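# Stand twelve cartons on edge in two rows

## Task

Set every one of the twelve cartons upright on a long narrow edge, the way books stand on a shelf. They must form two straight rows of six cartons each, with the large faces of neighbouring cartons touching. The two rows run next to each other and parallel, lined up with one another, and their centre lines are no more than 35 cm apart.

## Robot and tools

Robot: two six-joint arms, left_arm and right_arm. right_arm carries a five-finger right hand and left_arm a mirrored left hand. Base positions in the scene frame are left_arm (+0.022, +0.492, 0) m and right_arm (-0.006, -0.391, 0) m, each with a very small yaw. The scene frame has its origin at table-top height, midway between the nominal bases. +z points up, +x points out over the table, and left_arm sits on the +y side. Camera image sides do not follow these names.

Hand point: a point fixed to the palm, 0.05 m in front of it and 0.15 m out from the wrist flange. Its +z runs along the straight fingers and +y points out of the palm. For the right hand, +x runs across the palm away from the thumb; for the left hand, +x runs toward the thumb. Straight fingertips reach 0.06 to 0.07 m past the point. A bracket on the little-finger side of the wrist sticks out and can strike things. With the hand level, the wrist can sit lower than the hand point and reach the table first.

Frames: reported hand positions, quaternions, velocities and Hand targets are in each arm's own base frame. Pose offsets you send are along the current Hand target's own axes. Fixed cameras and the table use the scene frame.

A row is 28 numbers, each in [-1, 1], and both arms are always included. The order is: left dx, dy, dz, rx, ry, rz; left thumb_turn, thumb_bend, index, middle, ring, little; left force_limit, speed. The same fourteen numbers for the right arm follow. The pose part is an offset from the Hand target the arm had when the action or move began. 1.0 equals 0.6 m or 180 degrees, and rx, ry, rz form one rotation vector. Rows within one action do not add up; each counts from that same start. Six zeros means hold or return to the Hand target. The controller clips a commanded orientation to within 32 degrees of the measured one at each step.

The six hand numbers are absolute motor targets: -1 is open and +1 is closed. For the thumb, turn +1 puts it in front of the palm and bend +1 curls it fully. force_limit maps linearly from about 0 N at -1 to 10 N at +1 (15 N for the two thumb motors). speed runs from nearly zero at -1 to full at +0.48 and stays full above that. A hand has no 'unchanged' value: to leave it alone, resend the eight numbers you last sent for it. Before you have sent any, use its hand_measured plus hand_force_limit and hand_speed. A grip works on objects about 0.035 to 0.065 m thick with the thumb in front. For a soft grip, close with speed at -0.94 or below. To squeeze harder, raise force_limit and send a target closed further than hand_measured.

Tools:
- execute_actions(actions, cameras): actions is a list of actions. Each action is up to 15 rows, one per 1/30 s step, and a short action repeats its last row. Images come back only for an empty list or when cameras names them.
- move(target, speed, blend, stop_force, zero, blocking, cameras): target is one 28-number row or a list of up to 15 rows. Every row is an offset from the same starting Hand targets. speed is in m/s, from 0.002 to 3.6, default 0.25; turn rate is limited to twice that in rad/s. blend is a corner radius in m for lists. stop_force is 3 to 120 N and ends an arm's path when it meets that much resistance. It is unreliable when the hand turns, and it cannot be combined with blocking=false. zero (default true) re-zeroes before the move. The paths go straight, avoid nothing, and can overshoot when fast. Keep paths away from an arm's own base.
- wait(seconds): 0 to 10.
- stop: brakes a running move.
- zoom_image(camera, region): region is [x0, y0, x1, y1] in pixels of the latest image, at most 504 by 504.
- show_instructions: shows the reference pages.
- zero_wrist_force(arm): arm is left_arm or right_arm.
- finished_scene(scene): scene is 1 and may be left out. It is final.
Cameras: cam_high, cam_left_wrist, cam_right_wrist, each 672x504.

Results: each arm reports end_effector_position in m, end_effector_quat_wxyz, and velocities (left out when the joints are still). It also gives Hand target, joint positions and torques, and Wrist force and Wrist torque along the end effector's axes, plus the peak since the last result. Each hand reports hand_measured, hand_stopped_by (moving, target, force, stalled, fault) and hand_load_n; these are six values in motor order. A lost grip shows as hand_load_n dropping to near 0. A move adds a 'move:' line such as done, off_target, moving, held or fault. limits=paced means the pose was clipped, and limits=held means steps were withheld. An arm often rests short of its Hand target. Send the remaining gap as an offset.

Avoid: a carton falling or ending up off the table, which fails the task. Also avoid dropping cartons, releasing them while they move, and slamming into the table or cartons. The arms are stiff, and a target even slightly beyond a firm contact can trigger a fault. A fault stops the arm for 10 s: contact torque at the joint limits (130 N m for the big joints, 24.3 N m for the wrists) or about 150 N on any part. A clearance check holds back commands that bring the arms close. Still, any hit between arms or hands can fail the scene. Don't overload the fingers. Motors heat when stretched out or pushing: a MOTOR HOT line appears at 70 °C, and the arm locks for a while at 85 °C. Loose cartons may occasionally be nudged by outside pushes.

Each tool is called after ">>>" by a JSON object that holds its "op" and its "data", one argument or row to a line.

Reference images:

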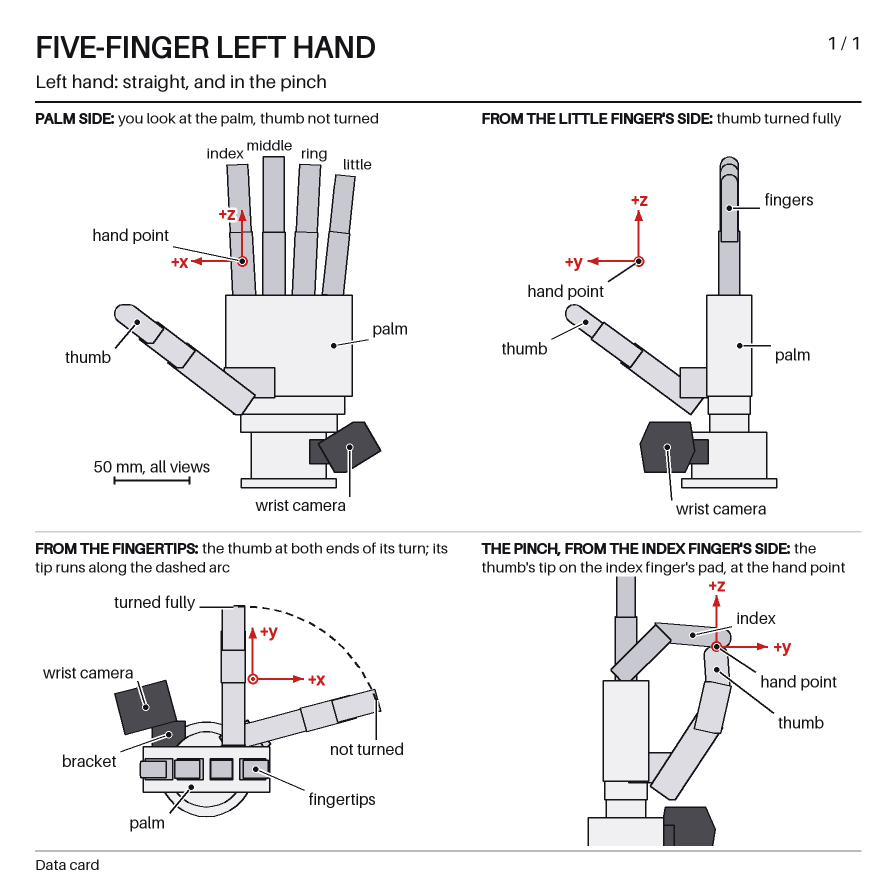

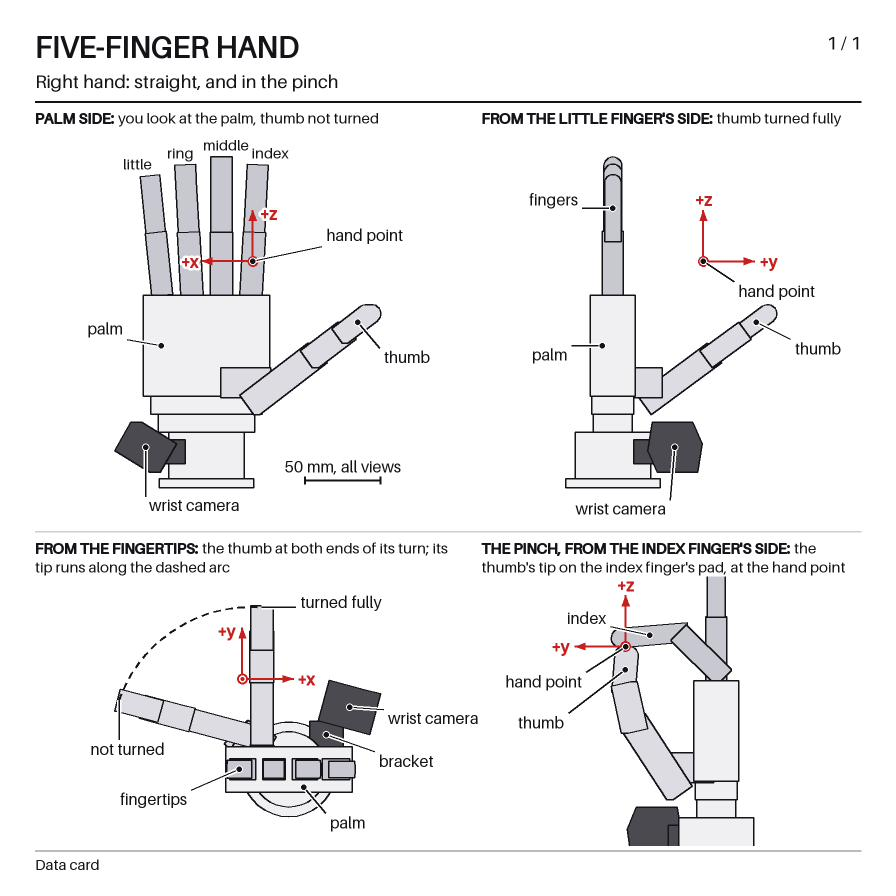

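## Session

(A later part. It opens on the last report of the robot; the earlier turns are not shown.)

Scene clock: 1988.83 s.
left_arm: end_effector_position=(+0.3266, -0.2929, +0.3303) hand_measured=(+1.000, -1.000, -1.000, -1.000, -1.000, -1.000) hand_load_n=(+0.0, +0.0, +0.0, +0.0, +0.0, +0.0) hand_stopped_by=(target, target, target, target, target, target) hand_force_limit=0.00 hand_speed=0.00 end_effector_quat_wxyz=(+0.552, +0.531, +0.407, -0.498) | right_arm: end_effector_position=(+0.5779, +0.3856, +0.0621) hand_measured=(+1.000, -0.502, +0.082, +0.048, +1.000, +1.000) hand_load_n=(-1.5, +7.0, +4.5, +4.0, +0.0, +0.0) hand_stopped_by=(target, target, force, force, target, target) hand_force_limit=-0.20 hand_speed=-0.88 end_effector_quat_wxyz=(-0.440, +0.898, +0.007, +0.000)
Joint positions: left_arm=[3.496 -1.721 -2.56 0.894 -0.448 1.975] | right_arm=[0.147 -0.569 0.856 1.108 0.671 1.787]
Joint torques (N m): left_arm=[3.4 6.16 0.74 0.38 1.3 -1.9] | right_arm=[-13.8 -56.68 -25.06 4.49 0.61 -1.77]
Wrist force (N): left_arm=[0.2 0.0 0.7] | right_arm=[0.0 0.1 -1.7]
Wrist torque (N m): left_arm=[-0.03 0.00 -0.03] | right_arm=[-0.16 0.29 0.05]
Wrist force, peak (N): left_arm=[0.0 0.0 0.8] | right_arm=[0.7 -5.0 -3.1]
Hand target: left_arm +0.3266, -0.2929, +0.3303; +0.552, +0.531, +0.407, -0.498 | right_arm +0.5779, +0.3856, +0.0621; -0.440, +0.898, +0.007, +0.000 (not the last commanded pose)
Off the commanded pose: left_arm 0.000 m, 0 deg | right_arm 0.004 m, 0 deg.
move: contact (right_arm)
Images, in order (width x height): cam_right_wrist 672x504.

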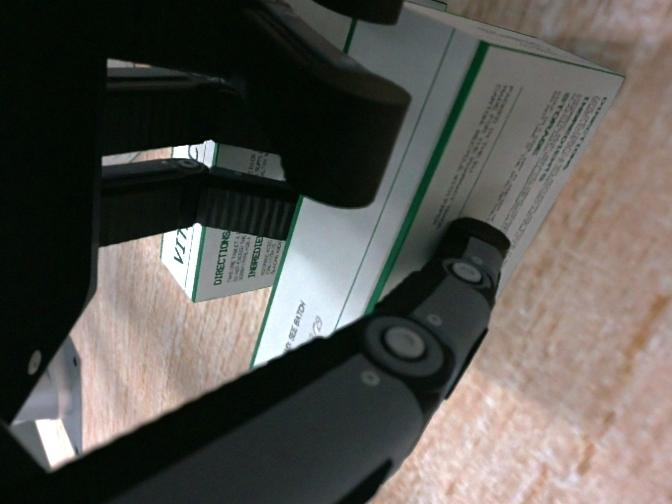

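>>> {"op": "move", "data": {
  "target": [
    [0,0,0,0,0,0,1,-1,-1,-1,-1,-1,0,0,0,0,0,0,0,0,1,-0.5,-0.12,-0.12,1,1,-0.2,-0.7],
    [0,0,0,0,0,0,1,-1,-1,-1,-1,-1,0,0,0,0.004,-0.0053,0,0,0,1,-0.5,-0.12,-0.12,1,1,-0.2,-0.7],
    [0,0,0,0,0,0,1,-1,-1,-1,-1,-1,0,0,0,-0.146,-0.1243,0,0,0,1,-0.5,-0.12,-0.12,1,1,-0.2,-0.7]
  ],
  "speed": [0.05,0.03,0.12],
  "cameras": ["cam_high","cam_right_wrist"]
}}

>>> {"op": "zoom_image", "data": {
  "camera": "cam_high",
  "region": [140, 170, 340, 340]
}}

Scene clock: 2009.40 s.
left_arm: end_effector_position=(+0.3266, -0.2929, +0.3303) hand_measured=(+1.000, -1.000, -1.000, -1.000, -1.000, -1.000) hand_load_n=(+0.5, +0.0, +0.0, +0.0, +0.0, +0.0) hand_stopped_by=(target, target, target, target, target, target) hand_force_limit=0.00 hand_speed=0.00 end_effector_quat_wxyz=(+0.552, +0.531, +0.407, -0.498) | right_arm: end_effector_position=(+0.5773, +0.3803, +0.1770) hand_measured=(+1.000, -0.500, -0.120, -0.120, +1.000, +1.000) hand_load_n=(+0.0, +0.0, +0.0, +0.0, +0.0, +0.0) hand_stopped_by=(target, target, target, target, target, target) hand_force_limit=-0.20 hand_speed=-0.70 end_effector_quat_wxyz=(-0.440, +0.898, +0.007, +0.000)
Joint positions: left_arm=[3.496 -1.721 -2.56 0.894 -0.448 1.975] | right_arm=[0.139 -0.642 0.7 1.347 0.67 1.774]
Joint torques (N m): left_arm=[3.16 5.94 0.63 0.52 1.47 -1.79] | right_arm=[-9.5 -45.05 -18.22 2.32 -0.77 -0.66]
Wrist force (N): left_arm=[-0.1 0.0 0.5] | right_arm=[0.0 0.4 -1.6]
Wrist torque (N m): left_arm=[-0.01 0.04 -0.05] | right_arm=[-0.15 0.31 0.04]
Wrist force, peak (N): left_arm=[-0.3 0.0 0.9] | right_arm=[0.3 -0.5 -2.4]
Hand target: left_arm +0.3266, -0.2929, +0.3303; +0.552, +0.531, +0.407, -0.498 | right_arm +0.5773, +0.3803, +0.1770; -0.440, +0.898, +0.007, +0.000
Off the commanded pose: left_arm 0.000 m, 0 deg | right_arm 0.000 m, 0 deg.
move: done
Images, in order (width x height): cam_high 672x504, cam_right_wrist 672x504.

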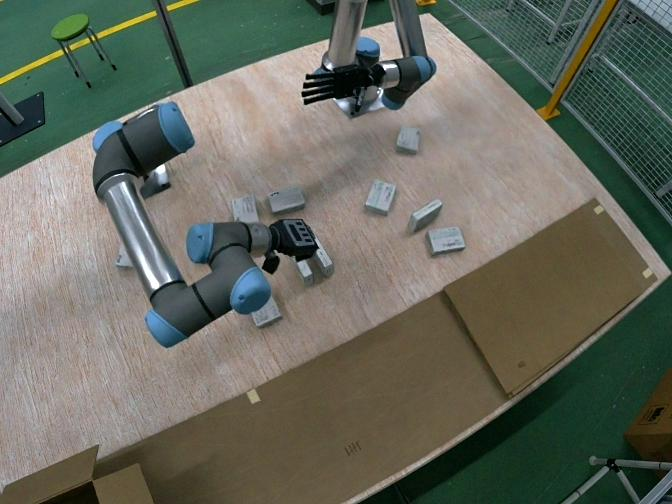

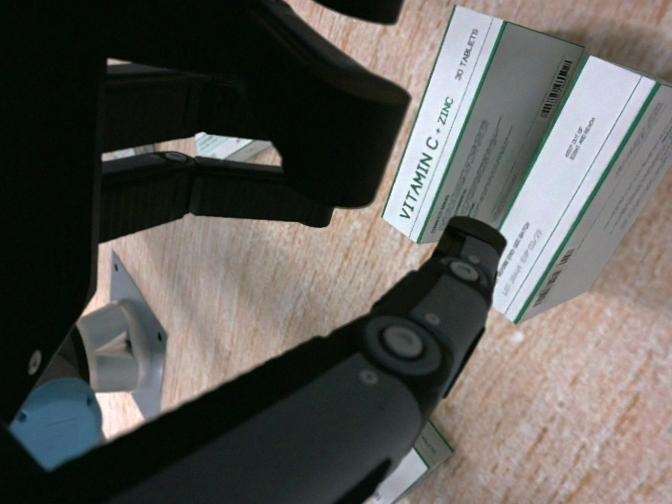

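Scaled by 2.520 from the camera's 672x504 image, which has a finer 960x720 frame.

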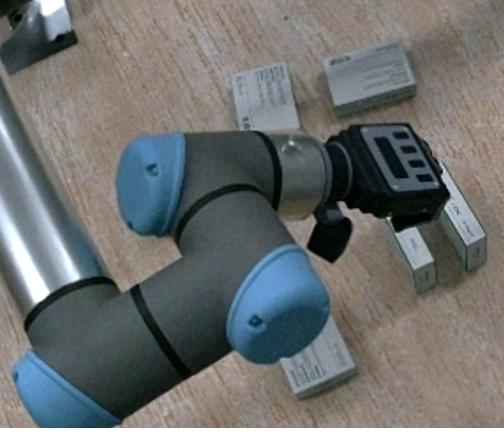

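>>> {"op": "move", "data": {
  "target": [0,0,0,0,0,0,1,-1,-1,-1,-1,-1,0,0,-0.4296,0.063,0.1012,0,0.4578,0.3524,1,-1,-1,-1,1,1,-0.2,-0.5],
  "speed": 0.35,
  "cameras": ["cam_high","cam_right_wrist"]
}}

Scene clock: 2032.60 s.
left_arm: end_effector_position=(+0.3266, -0.2929, +0.3303) hand_measured=(+1.000, -1.000, -1.000, -1.000, -1.000, -1.000) hand_load_n=(+0.0, +0.0, +0.0, +0.0, +0.0, +0.0) hand_stopped_by=(target, target, target, target, target, target) hand_force_limit=0.00 hand_speed=0.00 end_effector_quat_wxyz=(+0.552, +0.531, +0.407, -0.498) | right_arm: end_effector_position=(+0.3196, +0.4018, +0.1085) hand_measured=(+1.000, -1.000, -1.000, -1.000, +1.000, +1.000) hand_load_n=(+0.0, +0.0, +0.0, -0.5, +0.0, +0.0) hand_stopped_by=(target, target, target, target, target, target) hand_force_limit=-0.20 hand_speed=-0.50 end_effector_quat_wxyz=(+0.276, -0.556, +0.702, -0.349) end_effector_velocity=(+0.000, -0.001, +0.000) end_effector_angular_velocity=(+0.000, +0.000, -0.005)
Joint positions: left_arm=[3.496 -1.721 -2.56 0.894 -0.448 1.975] | right_arm=[0.901 -1.172 1.701 0.533 2.376 4.052]
Joint velocities: left_arm=[within noise] | right_arm=[0 0 0 0.004 0.002 0.006]
Joint torques (N m): left_arm=[3 6.43 0.55 0.41 1.4 -1.8] | right_arm=[-0.67 -23.04 -14.38 3.7 2.51 2.14]
Wrist force (N): left_arm=[-0.3 -0.3 0.6] | right_arm=[0.2 0.5 -1.6]
Wrist torque (N m): left_arm=[-0.06 0.08 -0.05] | right_arm=[-0.15 0.25 -0.05]
Wrist force, peak (N): left_arm=[-0.3 0.3 0.7] | right_arm=[0.3 1.2 -2.2]
Hand target: left_arm +0.3266, -0.2929, +0.3303; +0.552, +0.531, +0.407, -0.498 | right_arm +0.3196, +0.4017, +0.1085; +0.275, -0.556, +0.702, -0.349
Off the commanded pose: left_arm 0.000 m, 0 deg | right_arm 0.000 m, 0 deg.
move: done
Images, in order (width x height): cam_high 672x504, cam_right_wrist 672x504.

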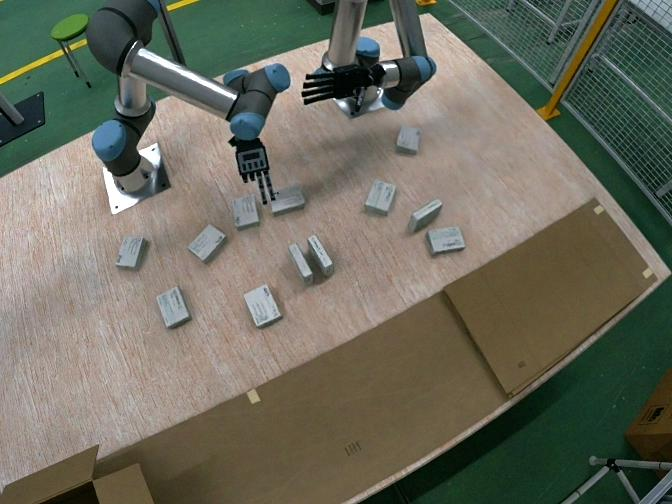

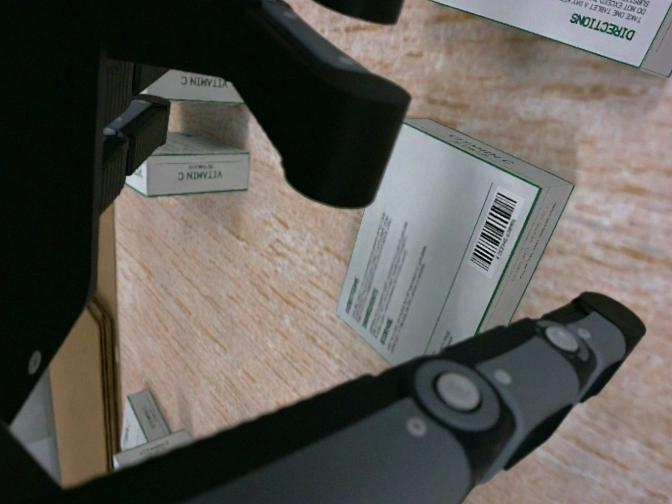

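>>> {"op": "move", "data": {
  "target": [
    [0,0,0,0,0,0,1,-1,-1,-1,-1,-1,0,0,-0.0295,0.0867,0.0878,0,-0.007,-0.0054,1,-1,-1,-1,1,1,-0.2,-0.5],
    [0,0,0,0,0,0,1,-1,-1,-1,-1,-1,0,0,-0.0295,0.0592,0.1233,0,-0.007,-0.0054,1,-1,-1,-1,1,1,-0.2,-0.5],
    [0,0,0,0,0,0,1,-1,-1,-1,-1,-1,0,0,-0.0295,0.0592,0.1233,0,-0.007,-0.0054,1,-1,0.2,0.2,1,1,-0.2,-0.85],
    [0,0,0,0,0,0,1,-1,-1,-1,-1,-1,0,0,-0.0295,-0.0988,0.0013,0,-0.007,-0.0054,1,-1,0.2,0.2,1,1,-0.2,-0.85]
  ],
  "speed": [0.1,0.06,0.06,0.12],
  "cameras": ["cam_high","cam_right_wrist"]
}}

Scene clock: 2061.90 s.
left_arm: end_effector_position=(+0.3266, -0.2929, +0.3303) hand_measured=(+1.000, -1.000, -1.000, -1.000, -1.000, -1.000) hand_load_n=(+0.0, +0.0, +0.0, +0.0, +0.0, +0.0) hand_stopped_by=(target, target, target, target, target, target) hand_force_limit=0.00 hand_speed=0.00 end_effector_quat_wxyz=(+0.552, +0.531, +0.407, -0.498) | right_arm: end_effector_position=(+0.3592, +0.4107, +0.1551) hand_measured=(+1.000, -1.000, -0.168, -0.182, +1.000, +1.000) hand_load_n=(-1.0, +2.0, +7.5, +4.0, +0.0, +0.0) hand_stopped_by=(target, target, force, force, target, target) hand_force_limit=-0.20 hand_speed=-0.85 end_effector_quat_wxyz=(+0.280, -0.566, +0.694, -0.345)
Joint positions: left_arm=[3.496 -1.721 -2.56 0.894 -0.448 1.975] | right_arm=[0.837 -1.193 1.58 0.597 2.329 3.942]
Joint torques (N m): left_arm=[2.6 6.71 0.61 0.51 1.37 -1.68] | right_arm=[11.92 -30.51 -15.68 2.11 2.4 1.36]
Wrist force (N): left_arm=[0.0 0.1 0.4] | right_arm=[0.2 0.9 -1.5]
Wrist torque (N m): left_arm=[-0.01 0.03 -0.05] | right_arm=[-0.11 0.28 -0.13]
Wrist force, peak (N): left_arm=[-0.2 0.1 1.0] | right_arm=[0.1 0.8 -2.3]
Hand target: left_arm +0.3266, -0.2929, +0.3303; +0.552, +0.531, +0.407, -0.498 | right_arm +0.3592, +0.4107, +0.1552; +0.280, -0.566, +0.694, -0.345
Off the commanded pose: left_arm 0.000 m, 0 deg | right_arm 0.000 m, 0 deg.
move: done
Images, in order (width x height): cam_high 672x504, cam_right_wrist 672x504.

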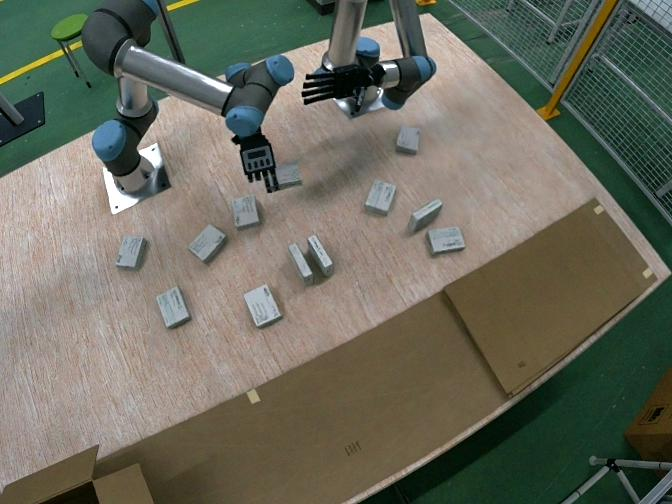

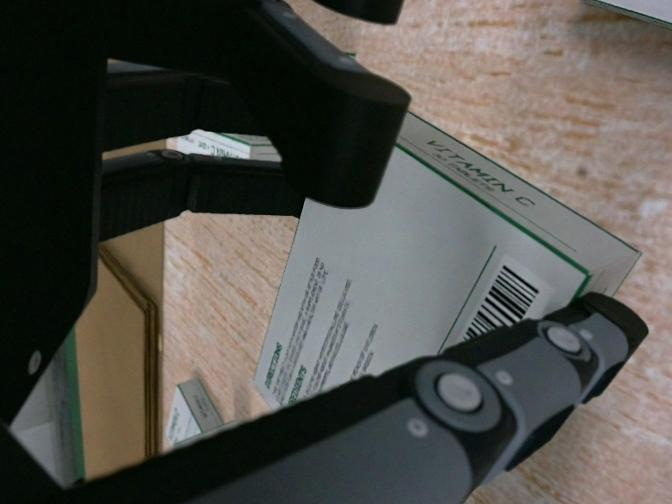

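>>> {"op": "move", "data": {
  "target": [
    [0,0,0,0,0,0,1,-1,-1,-1,-1,-1,0,0,0.2503,-0.2552,0.2912,-0.4149,0.0609,0.4679,1,-1,0.2,0.2,1,1,-0.2,-0.85],
    [0,0,0,0,0,0,1,-1,-1,-1,-1,-1,0,0,0.2503,-0.1073,0.405,-0.4149,0.0609,0.4679,1,-1,0.2,0.2,1,1,-0.2,-0.85]
  ],
  "speed": [0.3,0.1],
  "cameras": ["cam_high","cam_right_wrist"]
}}

>>> {"op": "zoom_image", "data": {
  "camera": "cam_high",
  "region": [200, 230, 320, 350]
}}

Scene clock: 2099.70 s.
left_arm: end_effector_position=(+0.3266, -0.2929, +0.3303) hand_measured=(+1.000, -1.000, -1.000, -1.000, -1.000, -1.000) hand_load_n=(+0.0, +0.0, +0.0, +0.0, +0.0, +0.0) hand_stopped_by=(target, target, target, target, target, target) hand_force_limit=0.00 hand_speed=0.00 end_effector_quat_wxyz=(+0.552, +0.531, +0.407, -0.498) | right_arm: end_effector_position=(+0.5564, +0.2165, +0.0597) hand_measured=(+1.000, -1.000, -0.168, -0.182, +1.000, +1.000) hand_load_n=(-1.0, +2.0, +8.0, +4.0, +0.0, +0.0) hand_stopped_by=(target, target, force, force, target, target) hand_force_limit=-0.20 hand_speed=-0.85 end_effector_quat_wxyz=(+0.001, -0.007, +0.947, +0.321)
Joint positions: left_arm=[3.496 -1.721 -2.56 0.894 -0.448 1.975] | right_arm=[-0.225 -0.762 1.457 1.048 0.938 4.416]
Joint torques (N m): left_arm=[3.11 6.58 0.37 0.38 1.31 -1.63] | right_arm=[-6.5 -39.17 -21.23 3.48 -2.8 1.55]
Wrist force (N): left_arm=[0.1 -0.1 0.7] | right_arm=[0.4 3.4 -1.7]
Wrist torque (N m): left_arm=[-0.06 0.02 -0.03] | right_arm=[-0.21 0.33 0.49]
Wrist force, peak (N): left_arm=[0.0 -0.1 1.0] | right_arm=[0.2 4.2 -2.5]
Hand target: left_arm +0.3266, -0.2929, +0.3303; +0.552, +0.531, +0.407, -0.498 | right_arm +0.5565, +0.2165, +0.0597; +0.001, -0.007, +0.947, +0.321
Off the commanded pose: left_arm 0.000 m, 0 deg | right_arm 0.000 m, 0 deg.
move: done
Images, in order (width x height): cam_high 672x504, cam_right_wrist 672x504.

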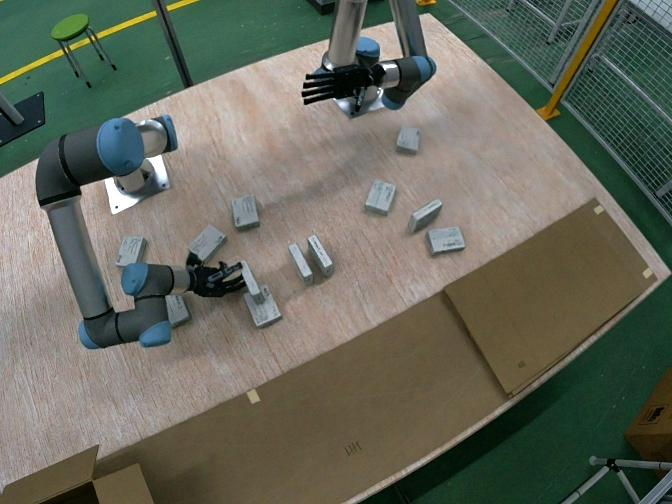

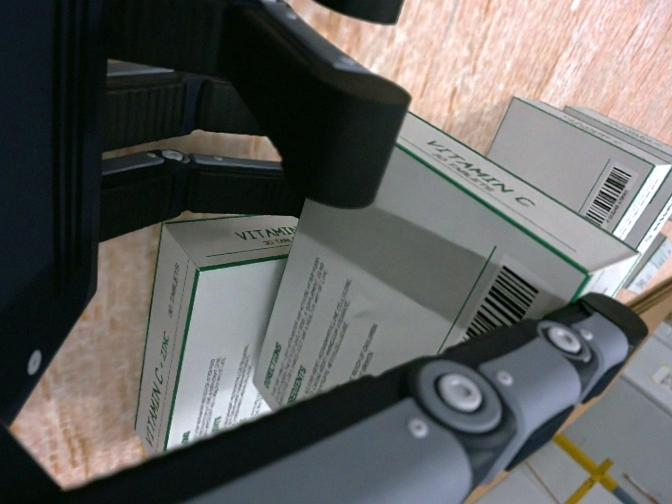

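Scaled by 4.200 from the camera's 672x504 image, which has a finer 960x720 frame.

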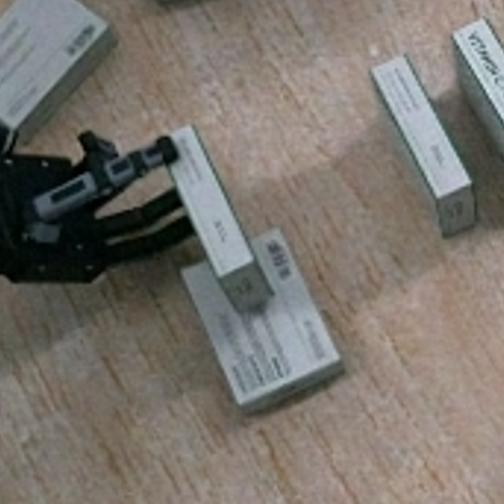

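>>> {"op": "move", "data": {
  "target": [0,0,0,0,0,0,1,-1,-1,-1,-1,-1,0,0,0.0,-0.0122,0.0158,0,0,0,1,-1,0.2,0.2,1,1,-0.2,-0.85],
  "speed": 0.012,
  "stop_force": 3,
  "cameras": []
}}

>>> {"op": "move", "data": {
  "target": [
    [0,0,0,0,0,0,1,-1,-1,-1,-1,-1,0,0,0,0,0,0,0,0,1,-1,-0.3,-0.3,1,1,-0.2,-0.85],
    [0,0,0,0,0,0,1,-1,-1,-1,-1,-1,0,0,0,0.003,-0.004,0,0,0,1,-1,-0.3,-0.3,1,1,-0.2,-0.85],
    [0,0,0,0,0,0,1,-1,-1,-1,-1,-1,0,0,0.0014,-0.0894,-0.0751,0,0,0,1,-1,-0.3,-0.3,1,1,-0.2,-0.85]
  ],
  "speed": [0.05,0.03,0.05],
  "cameras": ["cam_high","cam_right_wrist"]
}}

Scene clock: 2125.67 s.
left_arm: end_effector_position=(+0.3266, -0.2929, +0.3303) hand_measured=(+1.000, -1.000, -1.000, -1.000, -1.000, -1.000) hand_load_n=(+0.0, +0.0, +0.0, +0.0, +0.0, +0.0) hand_stopped_by=(target, target, target, target, target, target) hand_force_limit=0.00 hand_speed=0.00 end_effector_quat_wxyz=(+0.552, +0.531, +0.407, -0.498) | right_arm: end_effector_position=(+0.5565, +0.2165, +0.0506) hand_measured=(+1.000, -1.000, -0.168, -0.182, +1.000, +1.000) hand_load_n=(-5.5, +2.0, +5.5, +4.0, +0.0, +0.0) hand_stopped_by=(target, target, force, force, target, target) hand_force_limit=-0.20 hand_speed=-0.85 end_effector_quat_wxyz=(+0.001, -0.007, +0.947, +0.321)
Joint positions: left_arm=[3.496 -1.721 -2.56 0.894 -0.448 1.975] | right_arm=[-0.224 -0.748 1.459 1.032 0.938 4.416]
Joint torques (N m): left_arm=[2.68 6.59 0.25 0.47 1.3 -1.63] | right_arm=[2.57 -48.44 -19.57 4.63 0.81 -1.16]
Wrist force (N): left_arm=[0.0 -0.1 0.5] | right_arm=[0.4 4.8 -3.8]
Wrist torque (N m): left_arm=[-0.03 0.03 -0.05] | right_arm=[-0.24 0.22 0.39]
Wrist force, peak (N): left_arm=[-0.4 -0.1 0.7] | right_arm=[1.6 6.8 -6.5]
Hand target: left_arm +0.3266, -0.2929, +0.3303; +0.552, +0.531, +0.407, -0.498 | right_arm +0.5565, +0.2165, +0.0506; +0.001, -0.007, +0.947, +0.321 (not the last commanded pose)
Off the commanded pose: left_arm 0.000 m, 0 deg | right_arm 0.003 m, 0 deg.
move: contact (right_arm)
No camera images: "cameras" was empty.

Scene clock: 2128.50 s.
left_arm: end_effector_position=(+0.3266, -0.2929, +0.3303) hand_measured=(+1.000, -1.000, -1.000, -1.000, -1.000, -1.000) hand_load_n=(+0.0, +0.0, +0.5, +0.0, +0.0, +0.5) hand_stopped_by=(target, target, target, target, target, target) hand_force_limit=0.00 hand_speed=0.00 end_effector_quat_wxyz=(+0.552, +0.531, +0.407, -0.498) | right_arm: end_effector_position=(+0.5566, +0.1464, +0.0537) hand_measured=(+1.000, -1.000, -0.300, -0.300, +1.000, +1.000) hand_load_n=(-0.5, +0.0, +0.5, +0.0, +0.0, +0.0) hand_stopped_by=(target, target, target, target, target, target) hand_force_limit=-0.20 hand_speed=-0.85 end_effector_quat_wxyz=(+0.001, -0.007, +0.947, +0.321)
Joint positions: left_arm=[3.496 -1.721 -2.56 0.894 -0.448 1.975] | right_arm=[-0.356 -0.738 1.457 1.115 0.967 4.259]
Joint torques (N m): left_arm=[1.87 6.8 0.23 0.5 1.4 -1.54] | right_arm=[14.08 -47.1 -11.28 1.14 -2.53 2.16]
Wrist force (N): left_arm=[-0.2 0.1 0.5] | right_arm=[0.3 3.6 -2.0]
Wrist torque (N m): left_arm=[-0.01 0.05 -0.06] | right_arm=[-0.24 0.32 0.34]
Wrist force, peak (N): left_arm=[-0.1 0.0 0.9] | right_arm=[1.1 5.1 -4.7]
Hand target: left_arm +0.3266, -0.2929, +0.3303; +0.552, +0.531, +0.407, -0.498 | right_arm +0.5566, +0.1465, +0.0538; +0.001, -0.007, +0.947, +0.321
Off the commanded pose: left_arm 0.000 m, 0 deg | right_arm 0.000 m, 0 deg.
move: done
Images, in order (width x height): cam_high 672x504, cam_right_wrist 672x504.

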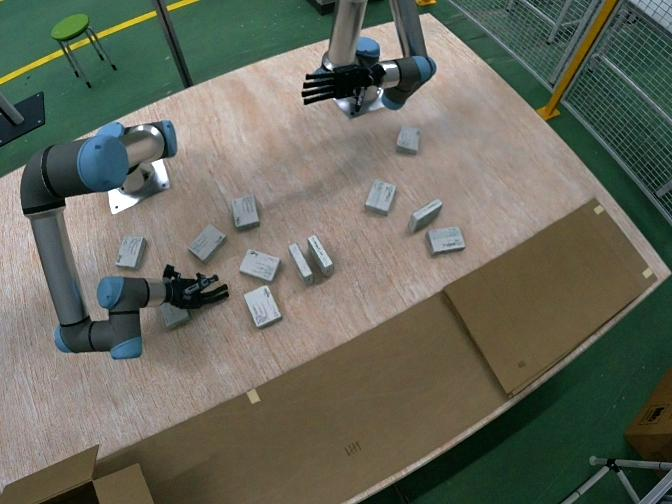

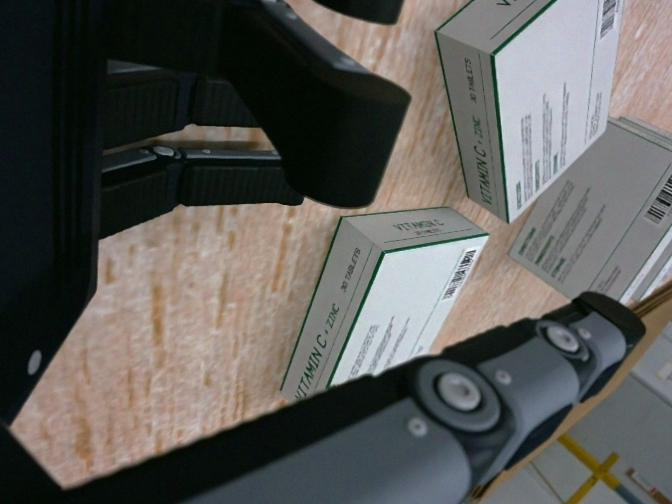

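>>> {"op": "zoom_image", "data": {
  "camera": "cam_high",
  "region": [200, 210, 340, 350]
}}

Scaled by 3.600 from the camera's 672x504 image, which has a finer 960x720 frame.

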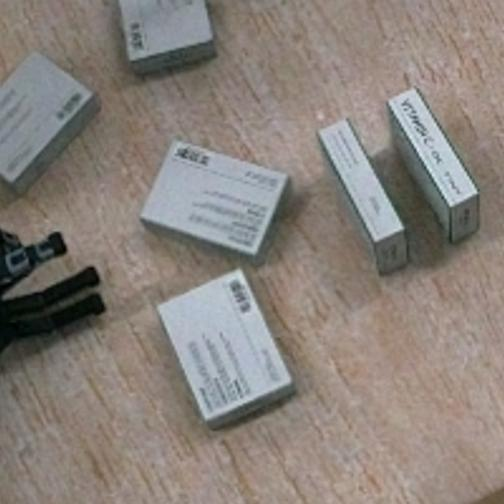

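>>> {"op": "move", "data": {
  "target": [
    [0,0,0,0,0,0,1,-1,-1,-1,-1,-1,0,0,0.0004,0.0753,-0.1523,0,0,0,1,-1,-0.3,-0.3,1,1,-0.2,-0.85],
    [0,0,0,0,0,0,1,-1,-1,-1,-1,-1,0,0,0.1107,0.1858,0.0252,0.4698,-0.0368,-0.2831,1,-1,-0.3,-0.3,1,1,-0.2,-0.85],
    [0,0,0,0,0,0,1,-1,-1,-1,-1,-1,0,0,0.1107,0.1858,0.0252,0.4698,-0.0368,-0.2831,1,-1,-0.5,-0.5,1,1,-0.2,-0.5]
  ],
  "speed": 0.35,
  "blend": [0.02,0,0],
  "cameras": ["cam_high","cam_right_wrist"]
}}

Scene clock: 2209.97 s.
left_arm: end_effector_position=(+0.3266, -0.2929, +0.3303) hand_measured=(+1.000, -1.000, -1.000, -1.000, -1.000, -1.000) hand_load_n=(+0.5, +0.0, +0.0, +0.0, +0.0, +0.0) hand_stopped_by=(target, target, target, target, target, target) hand_force_limit=0.00 hand_speed=0.00 end_effector_quat_wxyz=(+0.552, +0.531, +0.407, -0.498) | right_arm: end_effector_position=(+0.4886, +0.2434, +0.1091) hand_measured=(+1.000, -1.000, -0.500, -0.500, +1.000, +1.000) hand_load_n=(+0.0, +0.0, +0.0, +0.0, +0.0, +0.0) hand_stopped_by=(target, target, target, target, target, target) hand_force_limit=-0.20 hand_speed=-0.50 end_effector_quat_wxyz=(+0.179, -0.359, +0.821, -0.407)
Joint positions: left_arm=[3.496 -1.721 -2.56 0.894 -0.448 1.975] | right_arm=[0.479 -1.064 1.555 0.659 2.417 4.176]
Joint torques (N m): left_arm=[2.25 6.77 0.32 0.59 1.42 -1.6] | right_arm=[11.15 -42.78 -22.37 -0.17 2.65 -1.53]
Wrist force (N): left_arm=[-0.1 -0.1 0.4] | right_arm=[0.5 0.5 -1.3]
Wrist torque (N m): left_arm=[-0.03 0.04 -0.04] | right_arm=[-0.16 0.22 -0.11]
Wrist force, peak (N): left_arm=[0.1 -0.1 1.1] | right_arm=[0.3 4.3 -3.8]
Hand target: left_arm +0.3266, -0.2929, +0.3303; +0.552, +0.531, +0.407, -0.498 | right_arm +0.4885, +0.2434, +0.1091; +0.179, -0.359, +0.821, -0.407
Off the commanded pose: left_arm 0.000 m, 0 deg | right_arm 0.000 m, 0 deg.
move: done
Images, in order (width x height): cam_high 672x504, cam_right_wrist 672x504.

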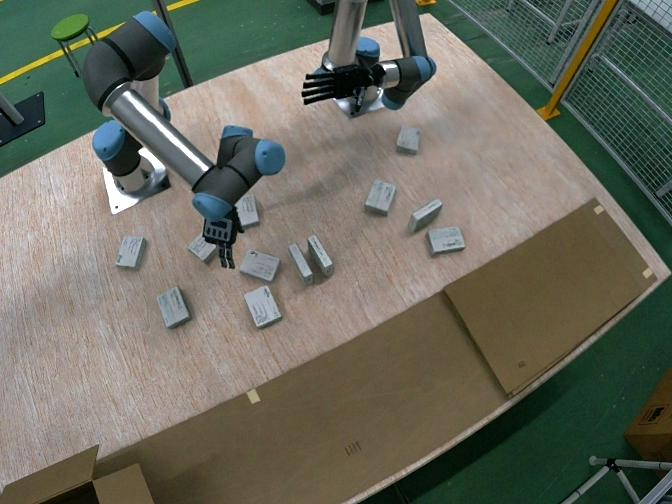

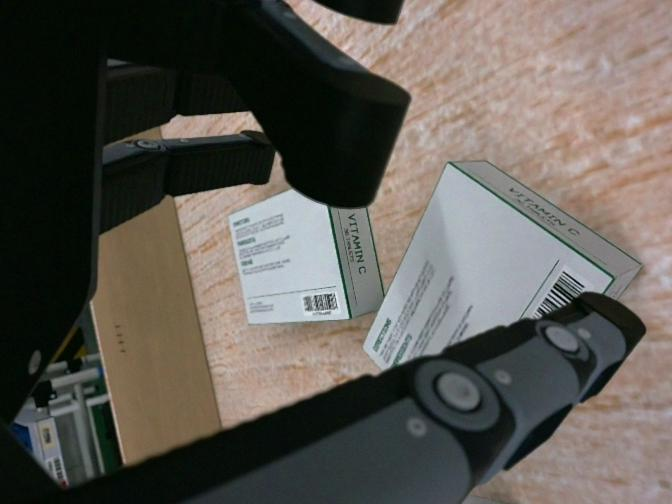

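>>> {"op": "move", "data": {
  "target": [
    [0,0,0,0,0,0,1,-1,-1,-1,-1,-1,0,0,-0.0383,0,0,0,0,0,1,-1,-0.5,-0.5,1,1,-0.2,-0.5],
    [0,0,0,0,0,0,1,-1,-1,-1,-1,-1,0,0,-0.0383,0.0976,0.0753,0,0,0,1,-1,-0.5,-0.5,1,1,-0.2,-0.5],
    [0,0,0,0,0,0,1,-1,-1,-1,-1,-1,0,0,-0.0383,0.0976,0.0753,0,0,0,1,-1,0.2,0.2,1,1,-0.2,-0.85],
    [0,0,0,0,0,0,1,-1,-1,-1,-1,-1,0,0,-0.0383,-0.0737,-0.0569,0,0,0,1,-1,0.2,0.2,1,1,-0.2,-0.85]
  ],
  "speed": [0.1,0.08,0.06,0.12],
  "cameras": ["cam_high","cam_right_wrist"]
}}

Scene clock: 2242.63 s.
left_arm: end_effector_position=(+0.3266, -0.2929, +0.3303) hand_measured=(+1.000, -1.000, -1.000, -1.000, -1.000, -1.000) hand_load_n=(+0.5, +0.0, +0.0, +0.5, +0.0, +0.0) hand_stopped_by=(target, target, target, target, target, target) hand_force_limit=0.00 hand_speed=0.00 end_effector_quat_wxyz=(+0.552, +0.531, +0.407, -0.498) | right_arm: end_effector_position=(+0.5038, +0.2605, +0.1650) hand_measured=(+1.000, -1.000, -0.210, -0.182, +1.000, +1.000) hand_load_n=(+0.0, +1.5, +1.5, +5.5, +0.0, +0.0) hand_stopped_by=(target, target, force, force, target, target) hand_force_limit=-0.20 hand_speed=-0.85 end_effector_quat_wxyz=(+0.179, -0.359, +0.821, -0.407)
Joint positions: left_arm=[3.496 -1.721 -2.56 0.894 -0.448 1.975] | right_arm=[0.496 -1.063 1.402 0.828 2.424 4.199]
Joint torques (N m): left_arm=[2.2 6.66 1.04 0.37 1.34 -1.56] | right_arm=[11.73 -34.9 -15.68 2.56 2.56 1.01]
Wrist force (N): left_arm=[-0.1 0.1 0.6] | right_arm=[0.7 0.9 -1.0]
Wrist torque (N m): left_arm=[0.00 0.05 -0.05] | right_arm=[-0.15 0.21 -0.12]
Wrist force, peak (N): left_arm=[-0.1 0.0 1.0] | right_arm=[0.5 -0.5 -2.1]
Hand target: left_arm +0.3266, -0.2929, +0.3303; +0.552, +0.531, +0.407, -0.498 | right_arm +0.5038, +0.2605, +0.1650; +0.179, -0.359, +0.821, -0.407
Off the commanded pose: left_arm 0.000 m, 0 deg | right_arm 0.000 m, 0 deg.
move: done
Images, in order (width x height): cam_high 672x504, cam_right_wrist 672x504.

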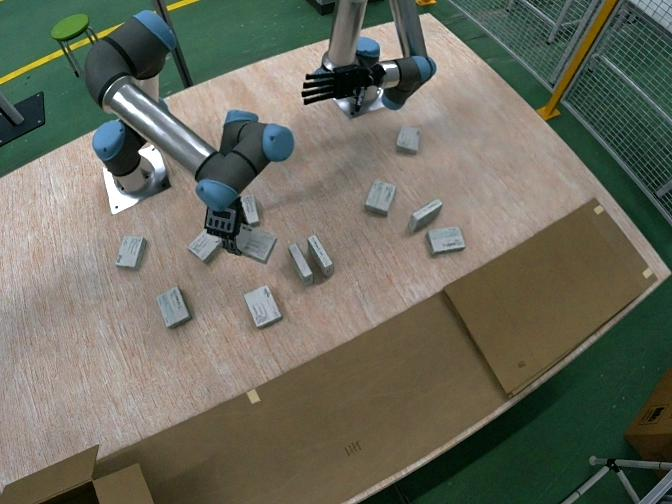

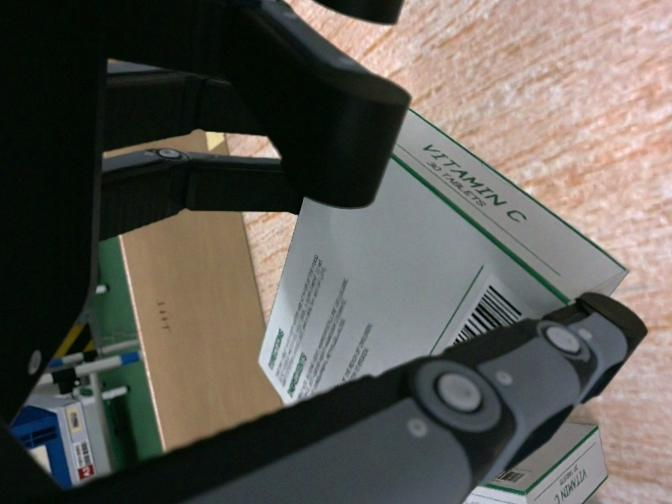

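>>> {"op": "move", "data": {
  "target": [
    [0,0,0,0,0,0,1,-1,-1,-1,-1,-1,0,0,-0.0058,-0.0763,0.0855,-0.4698,0.0368,0.2831,1,-1,0.2,0.2,1,1,-0.2,-0.85],
    [0,0,0,0,0,0,1,-1,-1,-1,-1,-1,0,0,-0.0058,0.071,0.1988,-0.4698,0.0368,0.2831,1,-1,0.2,0.2,1,1,-0.2,-0.85]
  ],
  "speed": [0.3,0.1],
  "cameras": ["cam_high","cam_right_wrist"]
}}

>>> {"op": "zoom_image", "data": {
  "camera": "cam_high",
  "region": [200, 230, 320, 350]
}}

>>> {"op": "move", "data": {
  "target": [0,0,0,0,0,0,1,-1,-1,-1,-1,-1,0,0,0.0,-0.0122,0.0158,0,0,0,1,-1,0.2,0.2,1,1,-0.2,-0.85],
  "speed": 0.012,
  "stop_force": 3,
  "cameras": ["cam_right_wrist"]
}}

Scene clock: 2270.60 s.
left_arm: end_effector_position=(+0.3266, -0.2929, +0.3303) hand_measured=(+1.000, -1.000, -1.000, -1.000, -1.000, -1.000) hand_load_n=(+0.5, +0.0, +0.0, +0.0, +0.0, +0.0) hand_stopped_by=(target, target, target, target, target, target) hand_force_limit=0.00 hand_speed=0.00 end_effector_quat_wxyz=(+0.552, +0.531, +0.407, -0.498) | right_arm: end_effector_position=(+0.5570, +0.2162, +0.0589) hand_measured=(+1.000, -1.000, -0.210, -0.182, +1.000, +1.000) hand_load_n=(+0.0, +1.0, +1.5, +6.0, +0.0, +0.0) hand_stopped_by=(target, target, force, force, target, target) hand_force_limit=-0.20 hand_speed=-0.85 end_effector_quat_wxyz=(+0.001, -0.007, +0.947, +0.321)
Joint positions: left_arm=[3.496 -1.721 -2.56 0.894 -0.448 1.975] | right_arm=[-0.225 -0.76 1.455 1.048 0.938 4.415]
Joint torques (N m): left_arm=[1.88 6.8 0.27 0.53 1.38 -1.51] | right_arm=[-7.46 -38.65 -19.73 3.61 -2.71 1.74]
Wrist force (N): left_arm=[-0.2 0.0 0.4] | right_arm=[0.1 3.3 -1.8]
Wrist torque (N m): left_arm=[-0.02 0.06 -0.05] | right_arm=[-0.25 0.36 0.46]
Wrist force, peak (N): left_arm=[-0.3 -0.1 1.0] | right_arm=[1.0 4.3 -3.3]
Hand target: left_arm +0.3266, -0.2929, +0.3303; +0.552, +0.531, +0.407, -0.498 | right_arm +0.5571, +0.2162, +0.0589; +0.001, -0.007, +0.947, +0.321
Off the commanded pose: left_arm 0.000 m, 0 deg | right_arm 0.000 m, 0 deg.
move: done
Images, in order (width x height): cam_high 672x504, cam_right_wrist 672x504.

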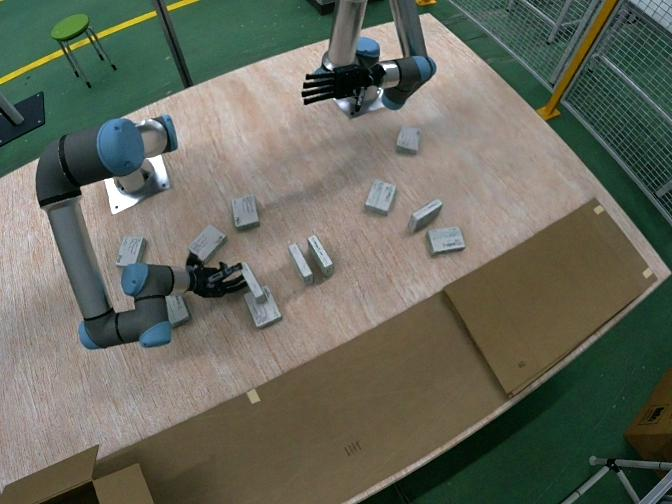

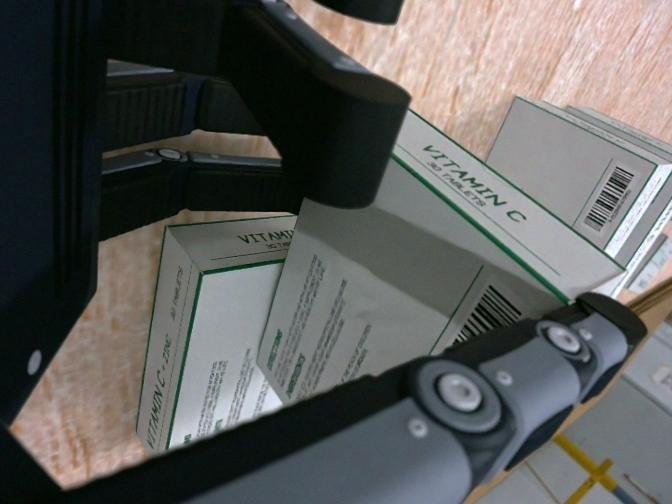

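Scaled by 4.200 from the camera's 672x504 image, which has a finer 960x720 frame.

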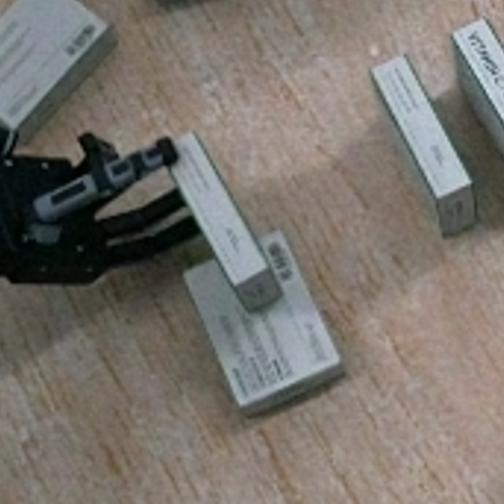

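Scene clock: 2272.33 s.
left_arm: end_effector_position=(+0.3266, -0.2929, +0.3303) hand_measured=(+1.000, -1.000, -1.000, -1.000, -1.000, -1.000) hand_load_n=(+0.5, +0.0, +0.0, +0.0, +0.0, +0.0) hand_stopped_by=(target, target, target, target, target, target) hand_force_limit=0.00 hand_speed=0.00 end_effector_quat_wxyz=(+0.552, +0.531, +0.407, -0.498) | right_arm: end_effector_position=(+0.5571, +0.2162, +0.0507) hand_measured=(+1.000, -1.000, -0.210, -0.182, +1.000, +1.000) hand_load_n=(-3.0, +1.0, +0.0, +4.5, +0.0, +0.0) hand_stopped_by=(target, target, force, force, target, target) hand_force_limit=-0.20 hand_speed=-0.85 end_effector_quat_wxyz=(+0.001, -0.007, +0.947, +0.321)
Joint positions: left_arm=[3.496 -1.721 -2.56 0.894 -0.448 1.975] | right_arm=[-0.225 -0.747 1.457 1.034 0.938 4.416]
Joint torques (N m): left_arm=[1.72 7.04 0.83 0.44 1.37 -1.43] | right_arm=[-7.05 -47.44 -19.82 4.47 -1.53 0.89]
Wrist force (N): left_arm=[-0.2 0.0 0.6] | right_arm=[0.9 4.7 -4.0]
Wrist torque (N m): left_arm=[-0.03 0.06 -0.05] | right_arm=[-0.25 0.27 0.42]
Wrist force, peak (N): left_arm=[0.0 0.2 0.8] | right_arm=[1.8 5.9 -5.2]
Hand target: left_arm +0.3266, -0.2929, +0.3303; +0.552, +0.531, +0.407, -0.498 | right_arm +0.5571, +0.2162, +0.0507; +0.001, -0.007, +0.947, +0.321 (not the last commanded pose)
Off the commanded pose: left_arm 0.000 m, 0 deg | right_arm 0.004 m, 0 deg.
move: contact (right_arm)
Images, in order (width x height): cam_right_wrist 672x504.

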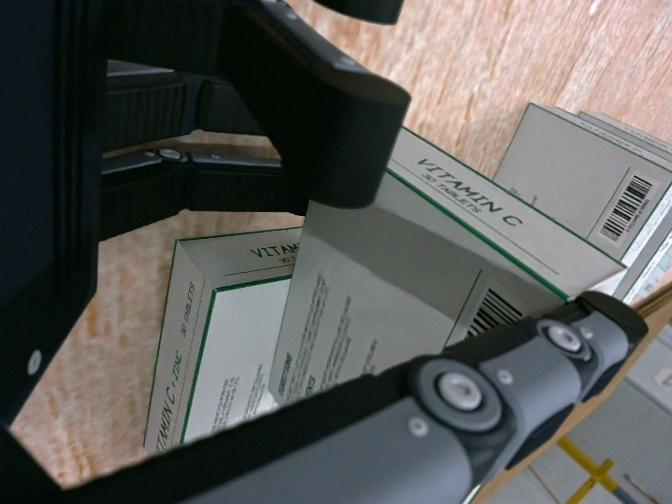

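>>> {"op": "move", "data": {
  "target": [
    [0,0,0,0,0,0,1,-1,-1,-1,-1,-1,0,0,0,0.001,-0.0013,0,0,0,1,-1,0.2,0.2,1,1,-0.2,-0.85],
    [0,0,0,0,0,0,1,-1,-1,-1,-1,-1,0,0,0,0.001,-0.0013,0,0,0,1,-1,-0.33,-0.33,1,1,-0.2,-0.85]
  ],
  "speed": [0.01,0.01],
  "cameras": ["cam_high","cam_right_wrist"]
}}

>>> {"op": "zoom_image", "data": {
  "camera": "cam_high",
  "region": [200, 230, 320, 350]
}}

Scene clock: 2294.27 s.
left_arm: end_effector_position=(+0.3266, -0.2929, +0.3303) hand_measured=(+1.000, -1.000, -1.000, -1.000, -1.000, -1.000) hand_load_n=(+0.5, +0.0, +0.0, +0.0, +0.0, +0.0) hand_stopped_by=(target, target, target, target, target, target) hand_force_limit=0.00 hand_speed=0.00 end_effector_quat_wxyz=(+0.552, +0.531, +0.407, -0.498) | right_arm: end_effector_position=(+0.5571, +0.2162, +0.0517) hand_measured=(+1.000, -1.000, -0.330, -0.330, +1.000, +1.000) hand_load_n=(+0.0, +0.0, +0.0, +0.5, +0.5, +0.0) hand_stopped_by=(target, target, target, target, target, target) hand_force_limit=-0.20 hand_speed=-0.85 end_effector_quat_wxyz=(+0.001, -0.007, +0.947, +0.321)
Joint positions: left_arm=[3.496 -1.721 -2.56 0.894 -0.448 1.975] | right_arm=[-0.225 -0.748 1.456 1.036 0.938 4.416]
Joint torques (N m): left_arm=[1.82 6.96 1.23 0.36 1.41 -1.45] | right_arm=[-5.43 -41.63 -20.75 2.35 -1.68 1.27]
Wrist force (N): left_arm=[0.3 0.0 0.5] | right_arm=[0.2 3.4 -1.8]
Wrist torque (N m): left_arm=[-0.02 -0.01 -0.03] | right_arm=[-0.25 0.35 0.47]
Wrist force, peak (N): left_arm=[0.2 -0.1 1.0] | right_arm=[0.8 4.9 -4.3]
Hand target: left_arm +0.3266, -0.2929, +0.3303; +0.552, +0.531, +0.407, -0.498 | right_arm +0.5571, +0.2162, +0.0517; +0.001, -0.007, +0.947, +0.321
Off the commanded pose: left_arm 0.000 m, 0 deg | right_arm 0.000 m, 0 deg.
move: done
Images, in order (width x height): cam_high 672x504, cam_right_wrist 672x504.

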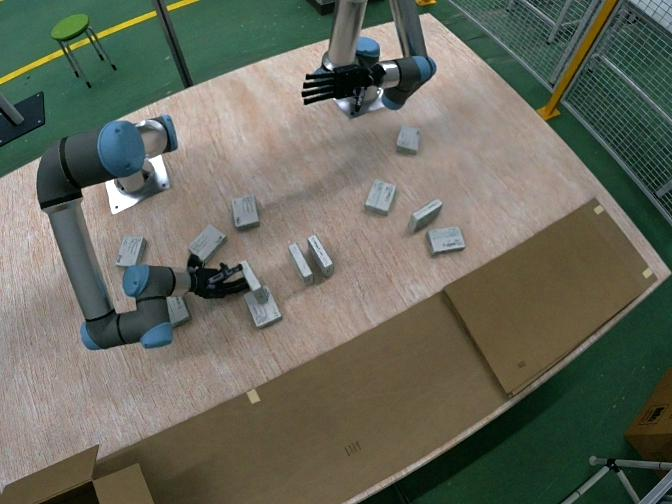

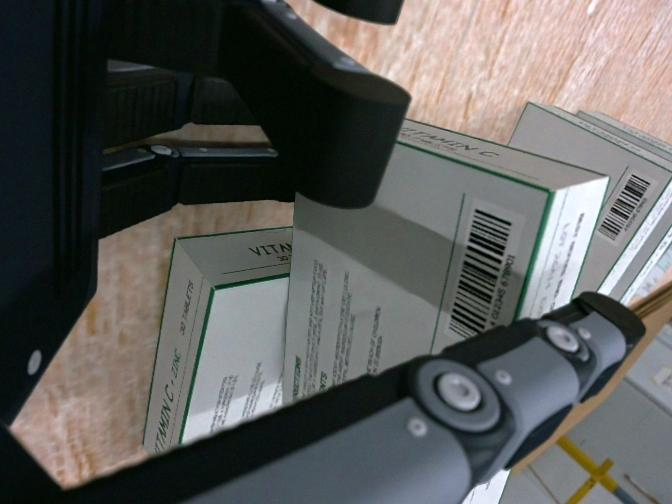

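Scaled by 4.200 from the camera's 672x504 image, which has a finer 960x720 frame.

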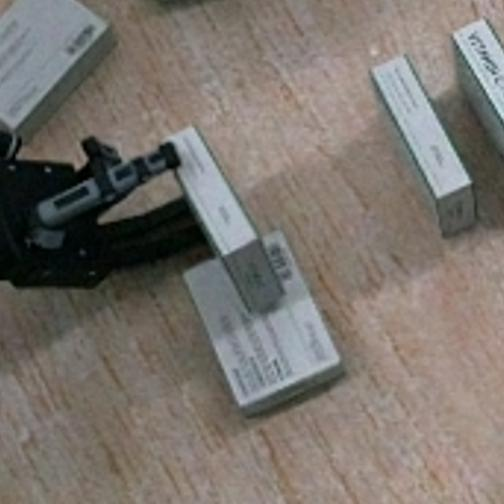

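>>> {"op": "zoom_image", "data": {
  "camera": "cam_right_wrist",
  "region": [130, 90, 672, 504]
}}

>>> {"op": "zoom_image", "data": {
  "camera": "cam_high",
  "region": [225, 245, 295, 335]
}}

Region (130, 90, 672, 504) is 542x414 pixels. A region can be at most 504 by 504 pixels.

Scaled by 5.600 from the camera's 672x504 image, which has a finer 960x720 frame.

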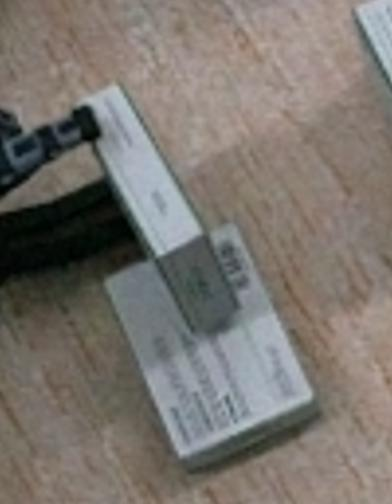

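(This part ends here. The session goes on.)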